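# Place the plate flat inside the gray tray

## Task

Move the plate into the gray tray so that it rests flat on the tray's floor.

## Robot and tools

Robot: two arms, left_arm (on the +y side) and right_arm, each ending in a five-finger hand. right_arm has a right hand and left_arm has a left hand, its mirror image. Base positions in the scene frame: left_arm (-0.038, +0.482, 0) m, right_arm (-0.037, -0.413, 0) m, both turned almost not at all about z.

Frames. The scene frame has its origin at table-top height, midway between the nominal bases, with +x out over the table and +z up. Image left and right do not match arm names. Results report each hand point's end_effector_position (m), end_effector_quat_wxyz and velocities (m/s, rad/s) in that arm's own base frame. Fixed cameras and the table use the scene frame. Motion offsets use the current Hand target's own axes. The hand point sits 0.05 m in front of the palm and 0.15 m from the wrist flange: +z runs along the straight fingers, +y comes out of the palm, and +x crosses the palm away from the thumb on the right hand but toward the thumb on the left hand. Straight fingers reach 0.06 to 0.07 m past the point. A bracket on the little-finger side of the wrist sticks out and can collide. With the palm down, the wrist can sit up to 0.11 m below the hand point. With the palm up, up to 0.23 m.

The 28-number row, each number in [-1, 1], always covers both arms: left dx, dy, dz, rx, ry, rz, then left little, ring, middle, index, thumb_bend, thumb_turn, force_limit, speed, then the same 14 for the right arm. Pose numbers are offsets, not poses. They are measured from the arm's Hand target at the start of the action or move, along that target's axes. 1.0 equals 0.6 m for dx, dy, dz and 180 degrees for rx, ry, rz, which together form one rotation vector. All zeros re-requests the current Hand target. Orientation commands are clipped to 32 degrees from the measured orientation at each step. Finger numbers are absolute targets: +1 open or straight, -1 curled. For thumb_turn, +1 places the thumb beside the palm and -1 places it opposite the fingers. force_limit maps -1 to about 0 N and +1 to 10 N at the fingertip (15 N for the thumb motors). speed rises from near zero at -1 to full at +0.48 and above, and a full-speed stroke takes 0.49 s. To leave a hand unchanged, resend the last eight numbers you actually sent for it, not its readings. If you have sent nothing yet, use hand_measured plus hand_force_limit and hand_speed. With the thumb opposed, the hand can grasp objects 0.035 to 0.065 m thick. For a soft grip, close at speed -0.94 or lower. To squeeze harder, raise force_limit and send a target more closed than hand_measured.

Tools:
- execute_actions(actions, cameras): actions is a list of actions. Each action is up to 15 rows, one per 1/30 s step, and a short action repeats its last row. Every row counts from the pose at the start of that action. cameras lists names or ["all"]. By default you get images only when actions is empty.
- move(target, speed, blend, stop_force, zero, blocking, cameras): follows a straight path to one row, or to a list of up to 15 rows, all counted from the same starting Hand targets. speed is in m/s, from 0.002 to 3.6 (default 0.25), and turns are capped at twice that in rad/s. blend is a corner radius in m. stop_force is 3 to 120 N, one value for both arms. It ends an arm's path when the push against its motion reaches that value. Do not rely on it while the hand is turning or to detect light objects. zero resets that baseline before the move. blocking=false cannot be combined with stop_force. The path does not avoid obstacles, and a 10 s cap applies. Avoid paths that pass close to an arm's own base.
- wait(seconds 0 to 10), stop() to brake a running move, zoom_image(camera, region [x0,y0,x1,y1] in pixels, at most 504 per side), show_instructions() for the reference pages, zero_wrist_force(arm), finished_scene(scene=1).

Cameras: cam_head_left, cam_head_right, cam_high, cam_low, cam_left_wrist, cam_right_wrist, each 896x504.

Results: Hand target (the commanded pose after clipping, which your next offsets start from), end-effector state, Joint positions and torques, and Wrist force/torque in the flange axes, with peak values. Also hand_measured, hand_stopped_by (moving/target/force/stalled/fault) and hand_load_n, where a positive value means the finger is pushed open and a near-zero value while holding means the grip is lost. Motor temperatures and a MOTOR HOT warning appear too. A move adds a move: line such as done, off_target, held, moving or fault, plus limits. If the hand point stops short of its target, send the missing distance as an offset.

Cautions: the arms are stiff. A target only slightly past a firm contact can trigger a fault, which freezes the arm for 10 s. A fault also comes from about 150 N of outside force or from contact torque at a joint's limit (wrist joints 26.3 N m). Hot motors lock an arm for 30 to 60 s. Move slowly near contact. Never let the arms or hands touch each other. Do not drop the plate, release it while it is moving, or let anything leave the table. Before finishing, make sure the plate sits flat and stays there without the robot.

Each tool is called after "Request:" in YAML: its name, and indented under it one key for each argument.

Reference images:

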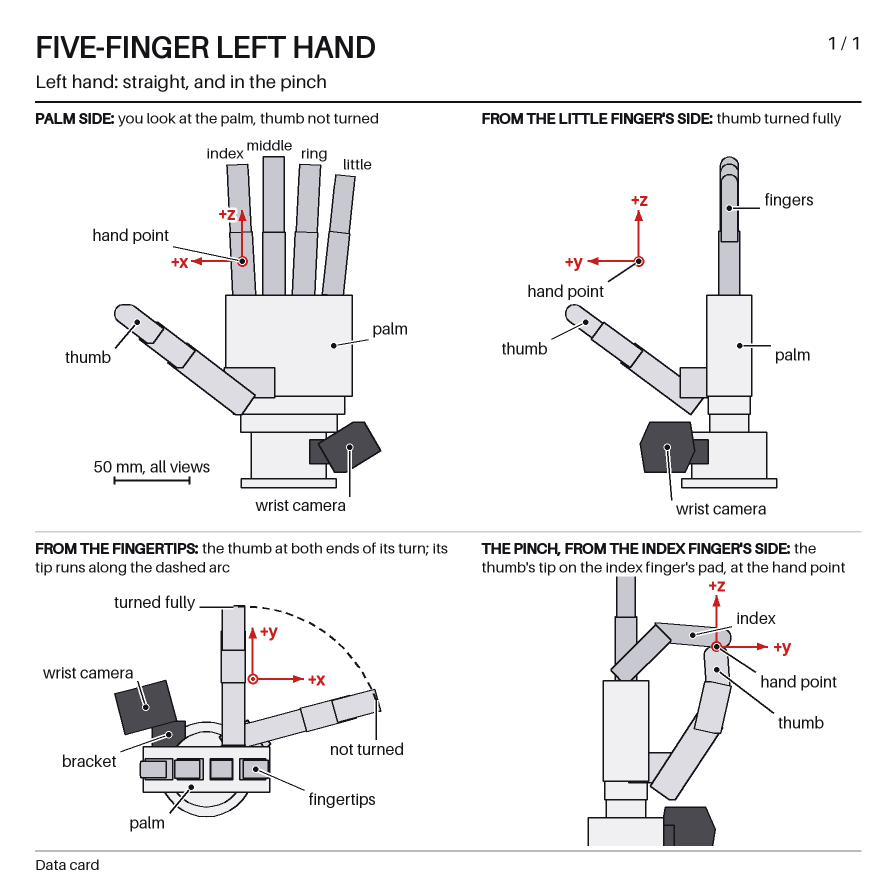

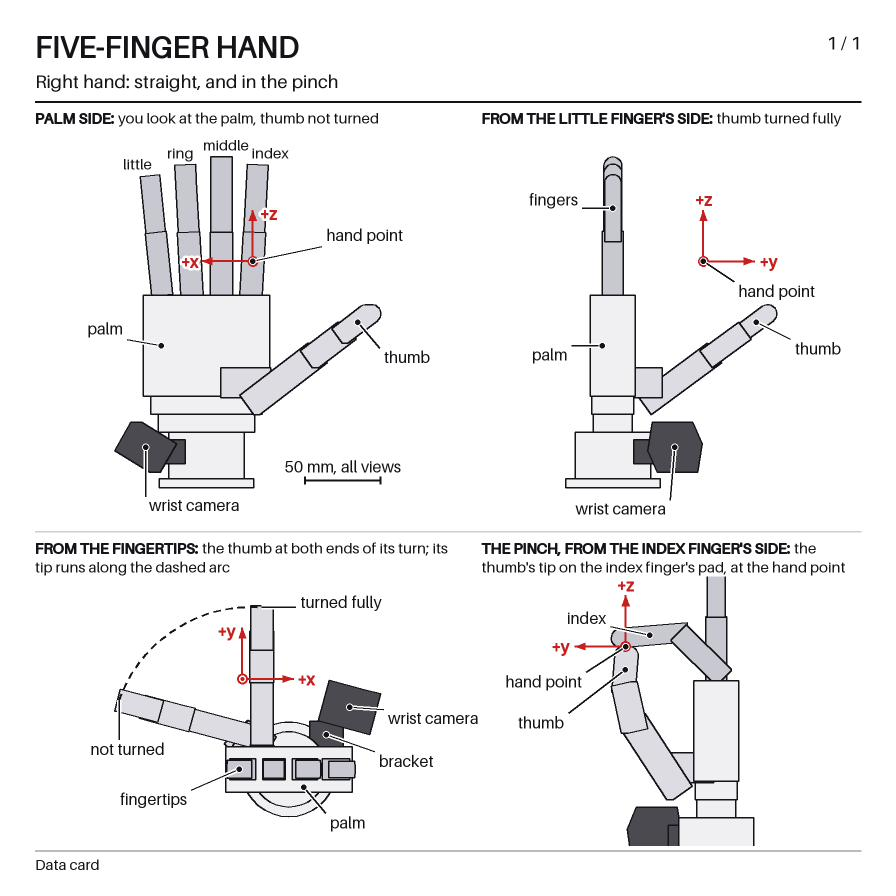

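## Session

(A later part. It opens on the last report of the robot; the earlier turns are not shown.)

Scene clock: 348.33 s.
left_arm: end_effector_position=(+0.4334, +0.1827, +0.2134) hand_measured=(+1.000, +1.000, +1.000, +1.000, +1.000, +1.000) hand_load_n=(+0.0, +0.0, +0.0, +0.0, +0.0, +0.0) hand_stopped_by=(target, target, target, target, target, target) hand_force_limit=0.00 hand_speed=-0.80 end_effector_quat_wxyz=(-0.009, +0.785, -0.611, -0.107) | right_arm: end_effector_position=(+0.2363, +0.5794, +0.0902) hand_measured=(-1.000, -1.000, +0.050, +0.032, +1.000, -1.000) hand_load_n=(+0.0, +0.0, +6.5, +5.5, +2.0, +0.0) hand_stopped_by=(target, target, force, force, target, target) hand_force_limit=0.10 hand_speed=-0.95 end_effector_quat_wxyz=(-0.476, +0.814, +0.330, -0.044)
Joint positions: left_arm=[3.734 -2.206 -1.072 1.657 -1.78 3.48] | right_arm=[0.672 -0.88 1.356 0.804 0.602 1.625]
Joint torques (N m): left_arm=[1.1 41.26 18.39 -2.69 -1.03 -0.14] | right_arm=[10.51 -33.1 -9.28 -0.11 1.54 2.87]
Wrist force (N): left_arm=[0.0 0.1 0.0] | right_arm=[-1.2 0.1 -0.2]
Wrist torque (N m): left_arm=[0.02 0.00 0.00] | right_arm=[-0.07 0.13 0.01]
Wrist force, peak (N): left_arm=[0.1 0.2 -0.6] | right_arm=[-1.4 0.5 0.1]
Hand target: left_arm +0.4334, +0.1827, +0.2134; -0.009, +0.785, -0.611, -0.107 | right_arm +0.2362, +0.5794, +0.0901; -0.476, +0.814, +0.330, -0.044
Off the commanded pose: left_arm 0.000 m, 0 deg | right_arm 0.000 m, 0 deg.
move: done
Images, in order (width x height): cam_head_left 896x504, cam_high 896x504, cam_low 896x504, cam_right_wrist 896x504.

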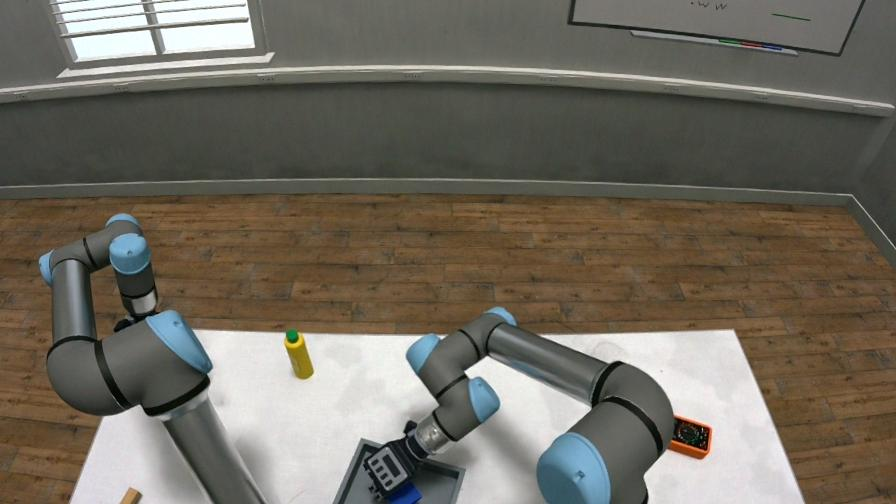

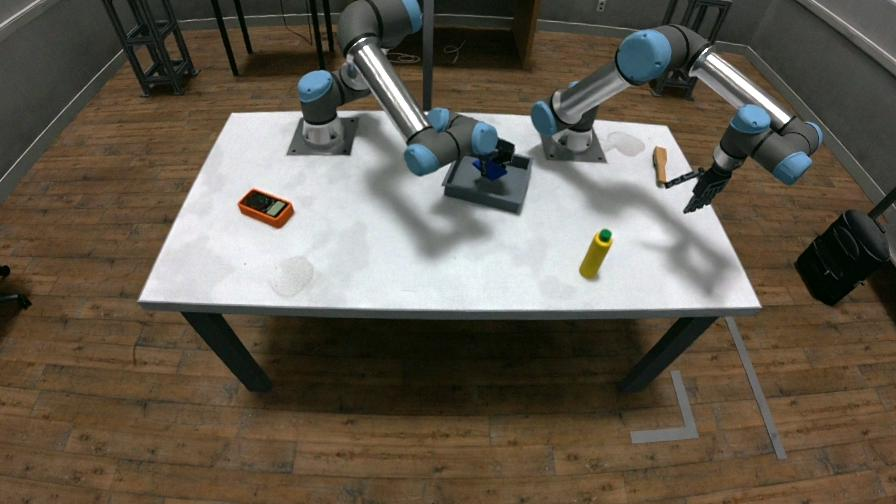

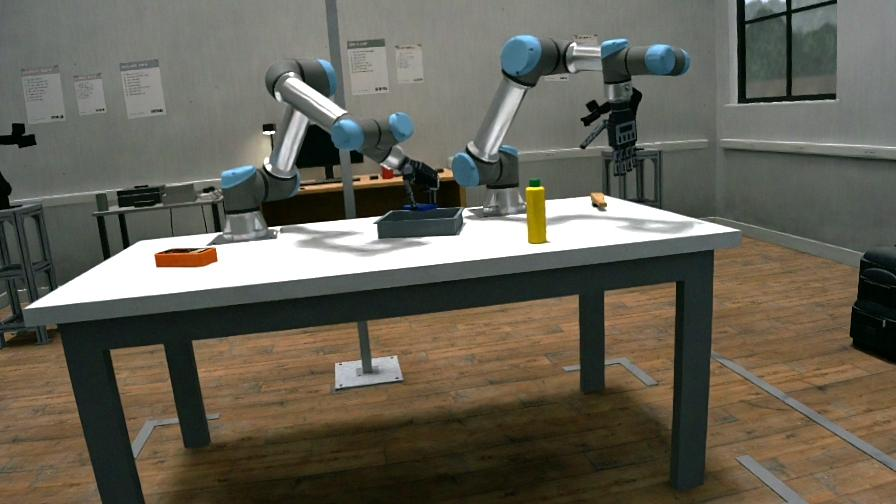

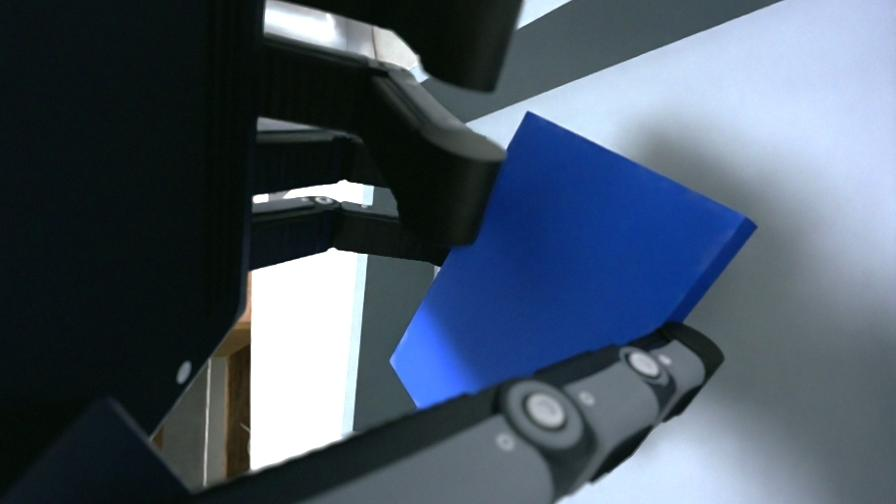

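Request:
move:
  target: [0,0,0,0,0,0,1,1,1,1,1,1,0,-0.8,-0.032,0.0754,0.0582,0,0,0,-1,-1,-0.35,-0.35,1,-1,0.1,-0.95]
  cameras: ["cam_high","cam_low","cam_right_wrist"]
  speed: 0.04
  stop_force: 5

Request:
zoom_image:
  camera: "cam_high"
  region: [430, 110, 550, 220]

Request:
zoom_image:
  camera: "cam_low"
  region: [350, 150, 490, 260]

Scene clock: 357.30 s.
left_arm: end_effector_position=(+0.4334, +0.1827, +0.2134) hand_measured=(+1.000, +1.000, +1.000, +1.000, +1.000, +1.000) hand_load_n=(+0.0, +0.0, +0.0, +0.0, +0.0, +0.0) hand_stopped_by=(target, target, target, target, target, target) hand_force_limit=0.00 hand_speed=-0.80 end_effector_quat_wxyz=(-0.009, +0.785, -0.611, -0.107) | right_arm: end_effector_position=(+0.2303, +0.5795, +0.0301) hand_measured=(-1.000, -1.000, +0.050, +0.032, +1.000, -1.000) hand_load_n=(+0.0, +0.0, +6.5, +5.5, +2.5, +0.5) hand_stopped_by=(target, target, force, force, target, target) hand_force_limit=0.10 hand_speed=-0.95 end_effector_quat_wxyz=(-0.476, +0.814, +0.330, -0.044)
Joint positions: left_arm=[3.734 -2.206 -1.072 1.657 -1.78 3.48] | right_arm=[0.679 -0.816 1.414 0.672 0.604 1.637]
Joint torques (N m): left_arm=[-0.3 41.17 17.82 -2.42 -0.94 0.08] | right_arm=[10.32 -34.42 -9.09 -0.13 1.62 3.06]
Wrist force (N): left_arm=[0.1 0.0 -0.2] | right_arm=[-1.1 0.4 -0.1]
Wrist torque (N m): left_arm=[0.00 -0.02 0.01] | right_arm=[-0.03 0.10 0.04]
Wrist force, peak (N): left_arm=[0.0 0.1 -0.6] | right_arm=[-1.4 0.7 0.2]
Hand target: left_arm +0.4334, +0.1827, +0.2134; -0.009, +0.785, -0.611, -0.107 | right_arm +0.2303, +0.5795, +0.0301; -0.476, +0.814, +0.330, -0.044
Off the commanded pose: left_arm 0.000 m, 0 deg | right_arm 0.000 m, 0 deg.
move: done
Images, in order (width x height): cam_high 896x504, cam_low 896x504, cam_right_wrist 896x504.

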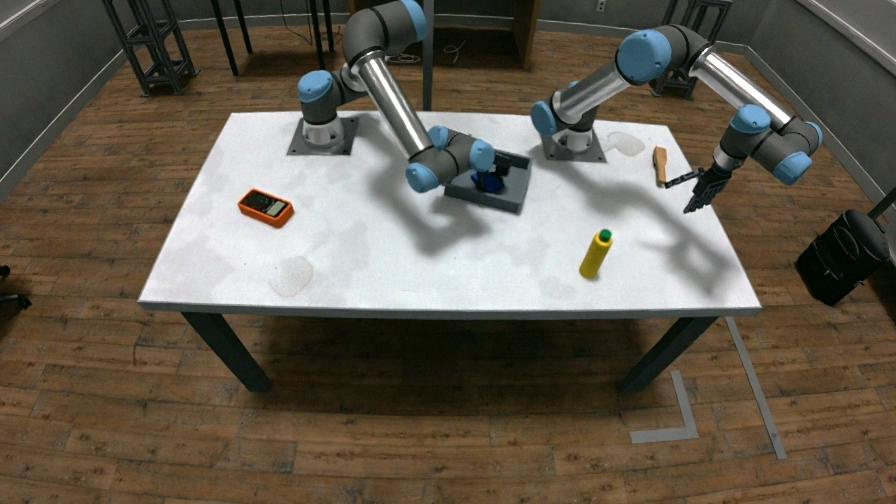

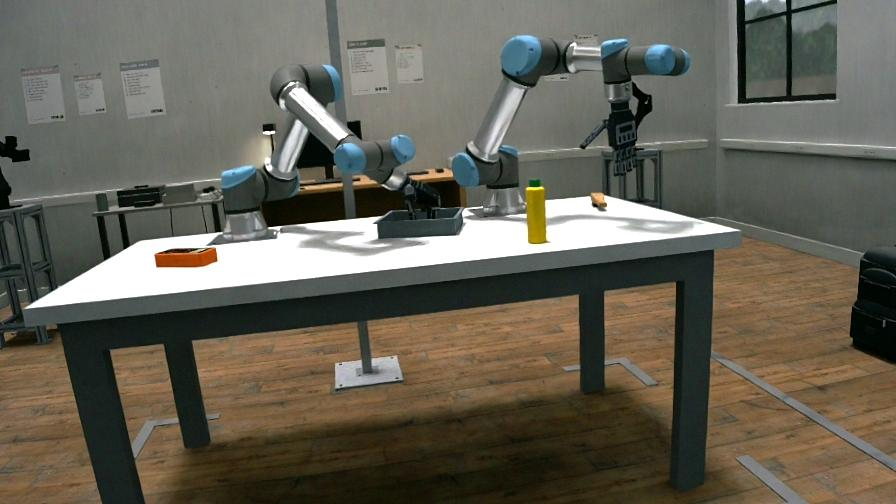

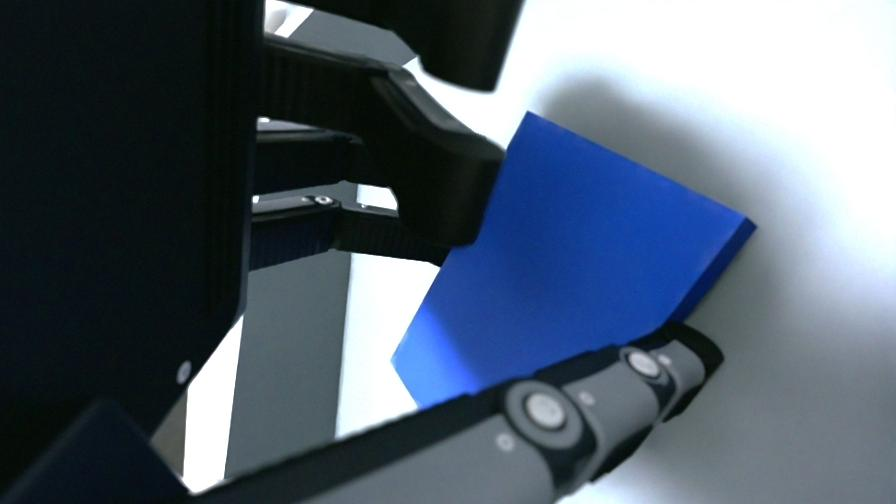

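Scaled by 4.200 from the camera's 896x504 image, which has a finer 1280x720 frame.

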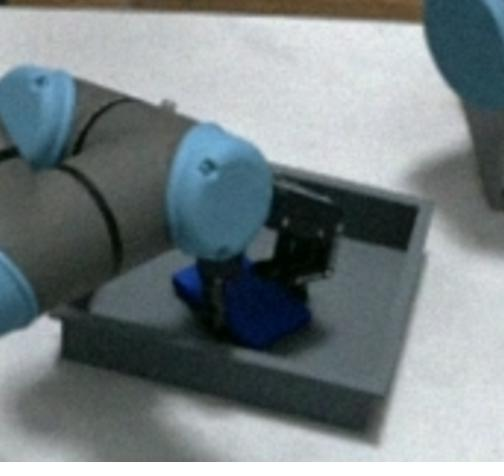

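Scaled by 3.600 from the camera's 896x504 image, which has a finer 1280x720 frame.

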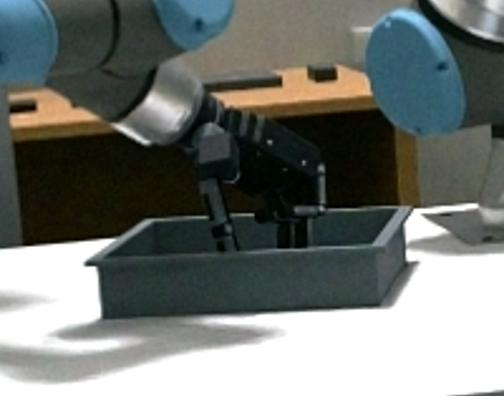

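Request:
move:
  target: [0,0,0,0,0,0,1,1,1,1,1,1,0,-0.8,-0.0049,0.0161,0.0109,0,0,0,-1,-1,-0.35,-0.35,1,-1,0.1,-0.95]
  cameras: []
  speed: 0.006
  stop_force: 3

Scene clock: 362.07 s.
left_arm: end_effector_position=(+0.4334, +0.1827, +0.2134) hand_measured=(+1.000, +1.000, +1.000, +1.000, +1.000, +1.000) hand_load_n=(+0.0, +0.0, +0.0, +0.0, +0.0, +0.0) hand_stopped_by=(target, target, target, target, target, target) hand_force_limit=0.00 hand_speed=-0.80 end_effector_quat_wxyz=(-0.009, +0.785, -0.611, -0.107) | right_arm: end_effector_position=(+0.2302, +0.5795, +0.0234) hand_measured=(-1.000, -1.000, +0.050, +0.032, +1.000, -1.000) hand_load_n=(+0.0, +0.5, +6.5, +5.5, +2.0, -1.0) hand_stopped_by=(target, target, force, force, target, target) hand_force_limit=0.10 hand_speed=-0.95 end_effector_quat_wxyz=(-0.476, +0.814, +0.330, -0.044)
Joint positions: left_arm=[3.734 -2.206 -1.072 1.657 -1.78 3.48] | right_arm=[0.679 -0.807 1.417 0.66 0.604 1.637]
Joint torques (N m): left_arm=[-0.62 42.34 17.53 -2.66 -1.09 0.07] | right_arm=[8.3 -54.66 -21.59 3.79 1.49 2.22]
Wrist force (N): left_arm=[0.0 0.1 0.1] | right_arm=[-0.7 -2.8 -2.1]
Wrist torque (N m): left_arm=[0.01 0.02 0.00] | right_arm=[-0.24 0.13 -0.03]
Wrist force, peak (N): left_arm=[0.0 0.5 -0.3] | right_arm=[-0.4 -8.6 -5.2]
Hand target: left_arm +0.4334, +0.1827, +0.2134; -0.009, +0.785, -0.611, -0.107 | right_arm +0.2303, +0.5795, +0.0234; -0.476, +0.814, +0.330, -0.044 (not the last commanded pose)
Off the commanded pose: left_arm 0.000 m, 0 deg | right_arm 0.005 m, 0 deg.
move: contact (right_arm)
No camera images: "cameras" was empty.

Request:
move:
  target: [0,0,0,0,0,0,1,1,1,1,1,1,0,-0.8,0.0004,-0.0013,-0.0009,0,0,0,-1,-1,-0.35,-0.35,1,-1,0.1,-0.95]
  cameras: []
  speed: 0.01

Request:
move:
  target: [0,0,0,0,0,0,1,1,1,1,1,1,0,-0.8,0,0,0,0,0,0,-1,-1,0.2,0.2,1,-1,0.1,-0.85]
  cameras: ["cam_high","cam_right_wrist"]

Request:
zoom_image:
  camera: "cam_high"
  region: [430, 110, 550, 220]

Scene clock: 370.27 s.
left_arm: end_effector_position=(+0.4334, +0.1827, +0.2134) hand_measured=(+1.000, +1.000, +1.000, +1.000, +1.000, +1.000) hand_load_n=(+0.0, +0.0, +0.0, +0.0, +0.0, +0.0) hand_stopped_by=(target, target, target, target, target, target) hand_force_limit=0.00 hand_speed=-0.80 end_effector_quat_wxyz=(-0.009, +0.785, -0.611, -0.107) | right_arm: end_effector_position=(+0.2302, +0.5795, +0.0243) hand_measured=(-1.000, -1.000, +0.050, +0.032, +1.000, -1.000) hand_load_n=(+0.0, +0.0, +6.5, +5.5, +2.0, +0.0) hand_stopped_by=(target, target, force, force, target, target) hand_force_limit=0.10 hand_speed=-0.95 end_effector_quat_wxyz=(-0.476, +0.814, +0.330, -0.044)
Joint positions: left_arm=[3.734 -2.206 -1.072 1.657 -1.78 3.48] | right_arm=[0.679 -0.808 1.417 0.661 0.604 1.637]
Joint torques (N m): left_arm=[0.95 40.97 18.13 -2.63 -1.16 0.19] | right_arm=[-2.81 -56.56 -22.3 3.99 1.23 -1.72]
Wrist force (N): left_arm=[-0.1 0.3 -0.2] | right_arm=[-1.3 0.4 -0.1]
Wrist torque (N m): left_arm=[0.05 0.00 -0.01] | right_arm=[-0.03 0.13 0.03]
Wrist force, peak (N): left_arm=[-0.2 0.0 -0.6] | right_arm=[-0.6 -3.3 -2.2]
Hand target: left_arm +0.4334, +0.1827, +0.2134; -0.009, +0.785, -0.611, -0.107 | right_arm +0.2303, +0.5795, +0.0243; -0.476, +0.814, +0.330, -0.044
Off the commanded pose: left_arm 0.000 m, 0 deg | right_arm 0.000 m, 0 deg.
move: done
No camera images: "cameras" was empty.

Scene clock: 370.93 s.
left_arm: end_effector_position=(+0.4334, +0.1827, +0.2134) hand_measured=(+1.000, +1.000, +1.000, +1.000, +1.000, +1.000) hand_load_n=(+0.0, +0.0, +0.0, +0.0, +0.0, +0.0) hand_stopped_by=(target, target, target, target, target, target) hand_force_limit=0.00 hand_speed=-0.80 end_effector_quat_wxyz=(-0.009, +0.785, -0.611, -0.107) | right_arm: end_effector_position=(+0.2302, +0.5795, +0.0243) hand_measured=(-1.000, -1.000, +0.200, +0.200, +1.000, -1.000) hand_load_n=(+0.0, +0.0, +0.0, +0.0, +0.5, +0.0) hand_stopped_by=(target, target, target, target, target, target) hand_force_limit=0.10 hand_speed=-0.85 end_effector_quat_wxyz=(-0.476, +0.814, +0.330, -0.044)
Joint positions: left_arm=[3.734 -2.206 -1.072 1.657 -1.78 3.48] | right_arm=[0.679 -0.808 1.417 0.661 0.604 1.637]
Joint torques (N m): left_arm=[0.04 40.98 16.81 -2.9 -1.04 -0.04] | right_arm=[-7.95 -56.16 -21.78 3.96 0.91 -2.41]
Wrist force (N): left_arm=[-0.1 0.3 -0.1] | right_arm=[-0.9 -0.3 -0.5]
Wrist torque (N m): left_arm=[0.05 0.02 -0.02] | right_arm=[-0.07 0.10 0.03]
Wrist force, peak (N): left_arm=[-0.2 0.1 -0.3] | right_arm=[-1.2 0.6 -0.3]
Hand target: left_arm +0.4334, +0.1827, +0.2134; -0.009, +0.785, -0.611, -0.107 | right_arm +0.2303, +0.5795, +0.0243; -0.476, +0.814, +0.330, -0.044
Off the commanded pose: left_arm 0.000 m, 0 deg | right_arm 0.000 m, 0 deg.
move: done
Images, in order (width x height): cam_high 896x504, cam_right_wrist 896x504.

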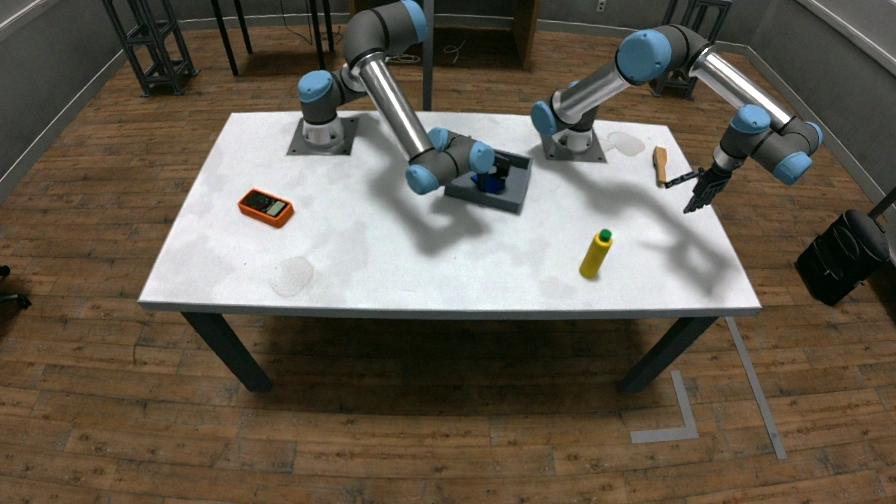

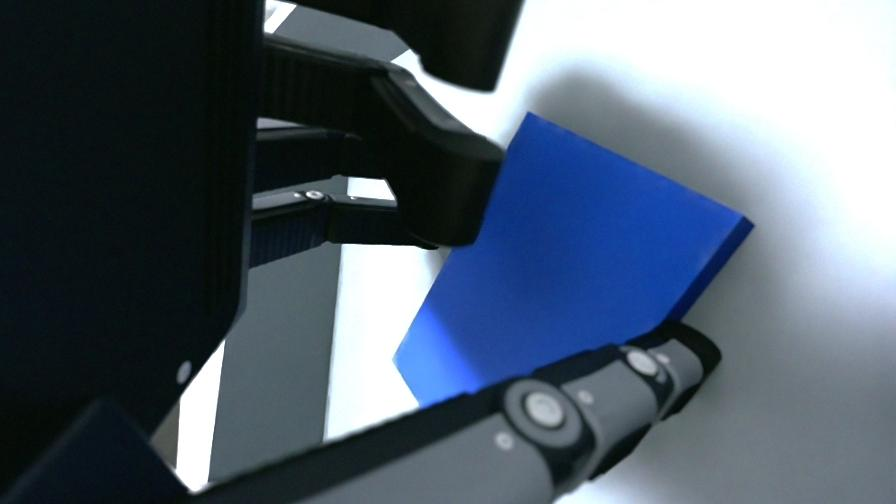

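Scaled by 4.200 from the camera's 896x504 image, which has a finer 1280x720 frame.

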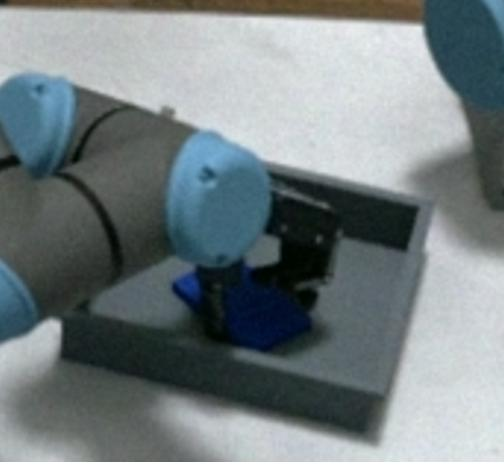

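Request:
move:
  target:
    - [0,0,0,0,0,0,1,1,1,1,1,1,0,-0.8,0,0.0029,-0.0041,0,0,0,-1,-1,0.2,0.2,1,-1,0.1,-0.85]
    - [0,0,0,0,0,0,1,1,1,1,1,1,0,-0.8,0.0323,-0.1042,-0.0764,0,0,0,-1,-1,0.2,0.2,1,-1,0.1,-0.85]
  cameras: ["cam_high","cam_right_wrist","cam_head_left"]
  speed: 0.06

Request:
zoom_image:
  camera: "cam_high"
  region: [430, 110, 550, 220]

Scene clock: 378.20 s.
left_arm: end_effector_position=(+0.4334, +0.1827, +0.2134) hand_measured=(+1.000, +1.000, +1.000, +1.000, +1.000, +1.000) hand_load_n=(+0.0, +0.0, +0.0, +0.0, +0.0, +0.0) hand_stopped_by=(target, target, target, target, target, target) hand_force_limit=0.00 hand_speed=-0.80 end_effector_quat_wxyz=(-0.009, +0.785, -0.611, -0.107) | right_arm: end_effector_position=(+0.2320, +0.5770, +0.1041) hand_measured=(-1.000, -1.000, +0.200, +0.200, +1.000, -1.000) hand_load_n=(+0.5, +0.0, +0.0, +0.0, +0.0, +0.5) hand_stopped_by=(target, target, target, target, target, target) hand_force_limit=0.10 hand_speed=-0.85 end_effector_quat_wxyz=(-0.476, +0.814, +0.330, -0.044)
Joint positions: left_arm=[3.734 -2.206 -1.072 1.657 -1.78 3.48] | right_arm=[0.673 -0.906 1.361 0.823 0.603 1.627]
Joint torques (N m): left_arm=[0.22 41.44 18.04 -2.6 -1.18 0.08] | right_arm=[-12.69 -54.72 -22.54 4.06 -3.59 -2.84]
Wrist force (N): left_arm=[0.3 -0.1 -0.2] | right_arm=[-1.0 -0.3 -0.7]
Wrist torque (N m): left_arm=[0.00 -0.04 0.02] | right_arm=[-0.06 0.12 0.13]
Wrist force, peak (N): left_arm=[-0.2 0.5 -0.4] | right_arm=[-1.1 -0.7 -0.8]
Hand target: left_arm +0.4334, +0.1827, +0.2134; -0.009, +0.785, -0.611, -0.107 | right_arm +0.2320, +0.5770, +0.1042; -0.476, +0.814, +0.330, -0.044
Off the commanded pose: left_arm 0.000 m, 0 deg | right_arm 0.000 m, 0 deg.
move: done
Images, in order (width x height): cam_head_left 896x504, cam_high 896x504, cam_right_wrist 896x504.

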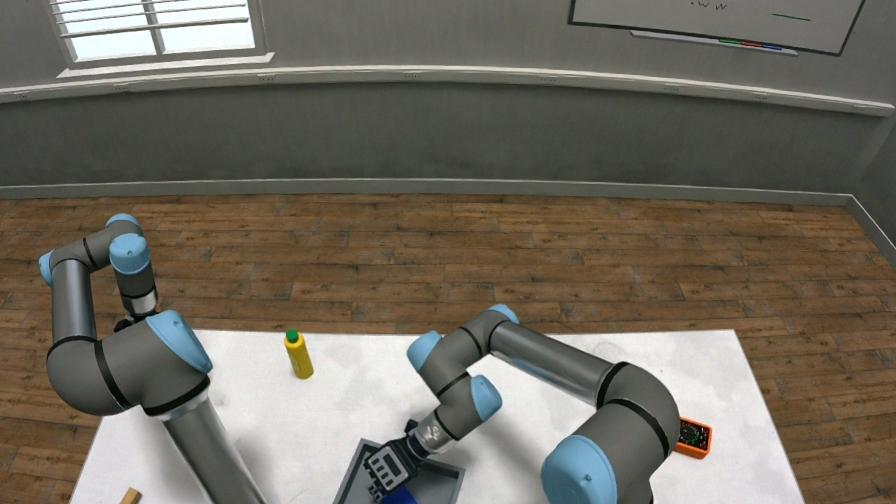

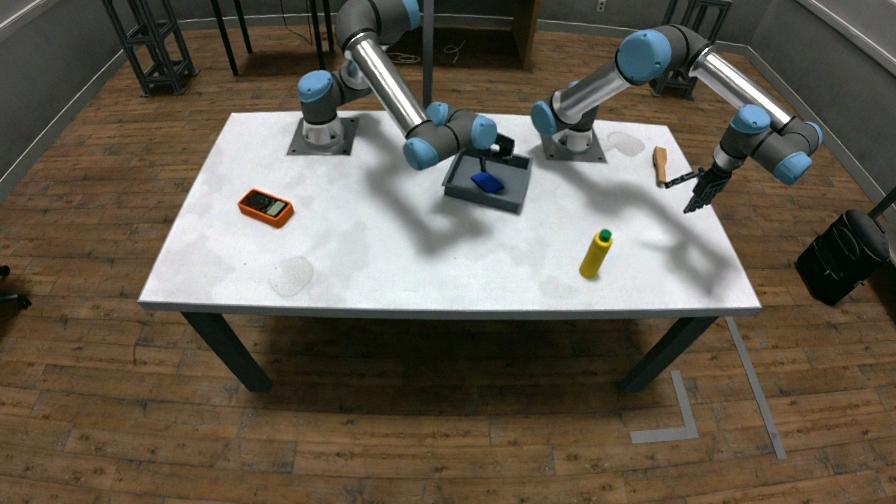

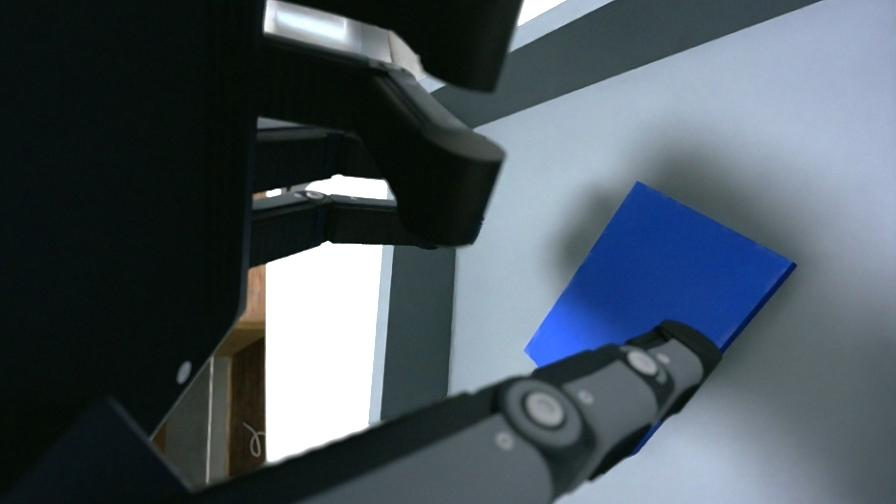

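Scaled by 4.200 from the camera's 896x504 image, which has a finer 1280x720 frame.

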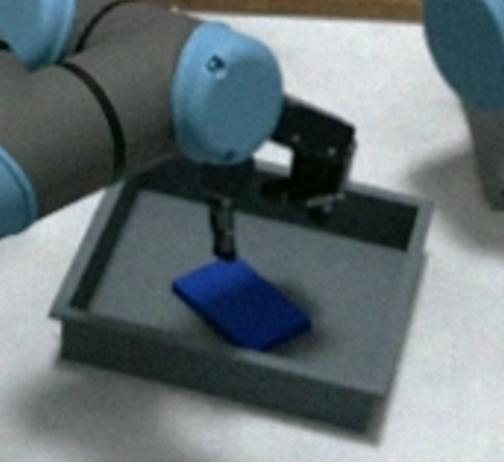

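The plate is lying flat on the bottom of the tray, and the hand has released it and moved clear.

Request:
finished_scene:

The scene is finished: the task was done.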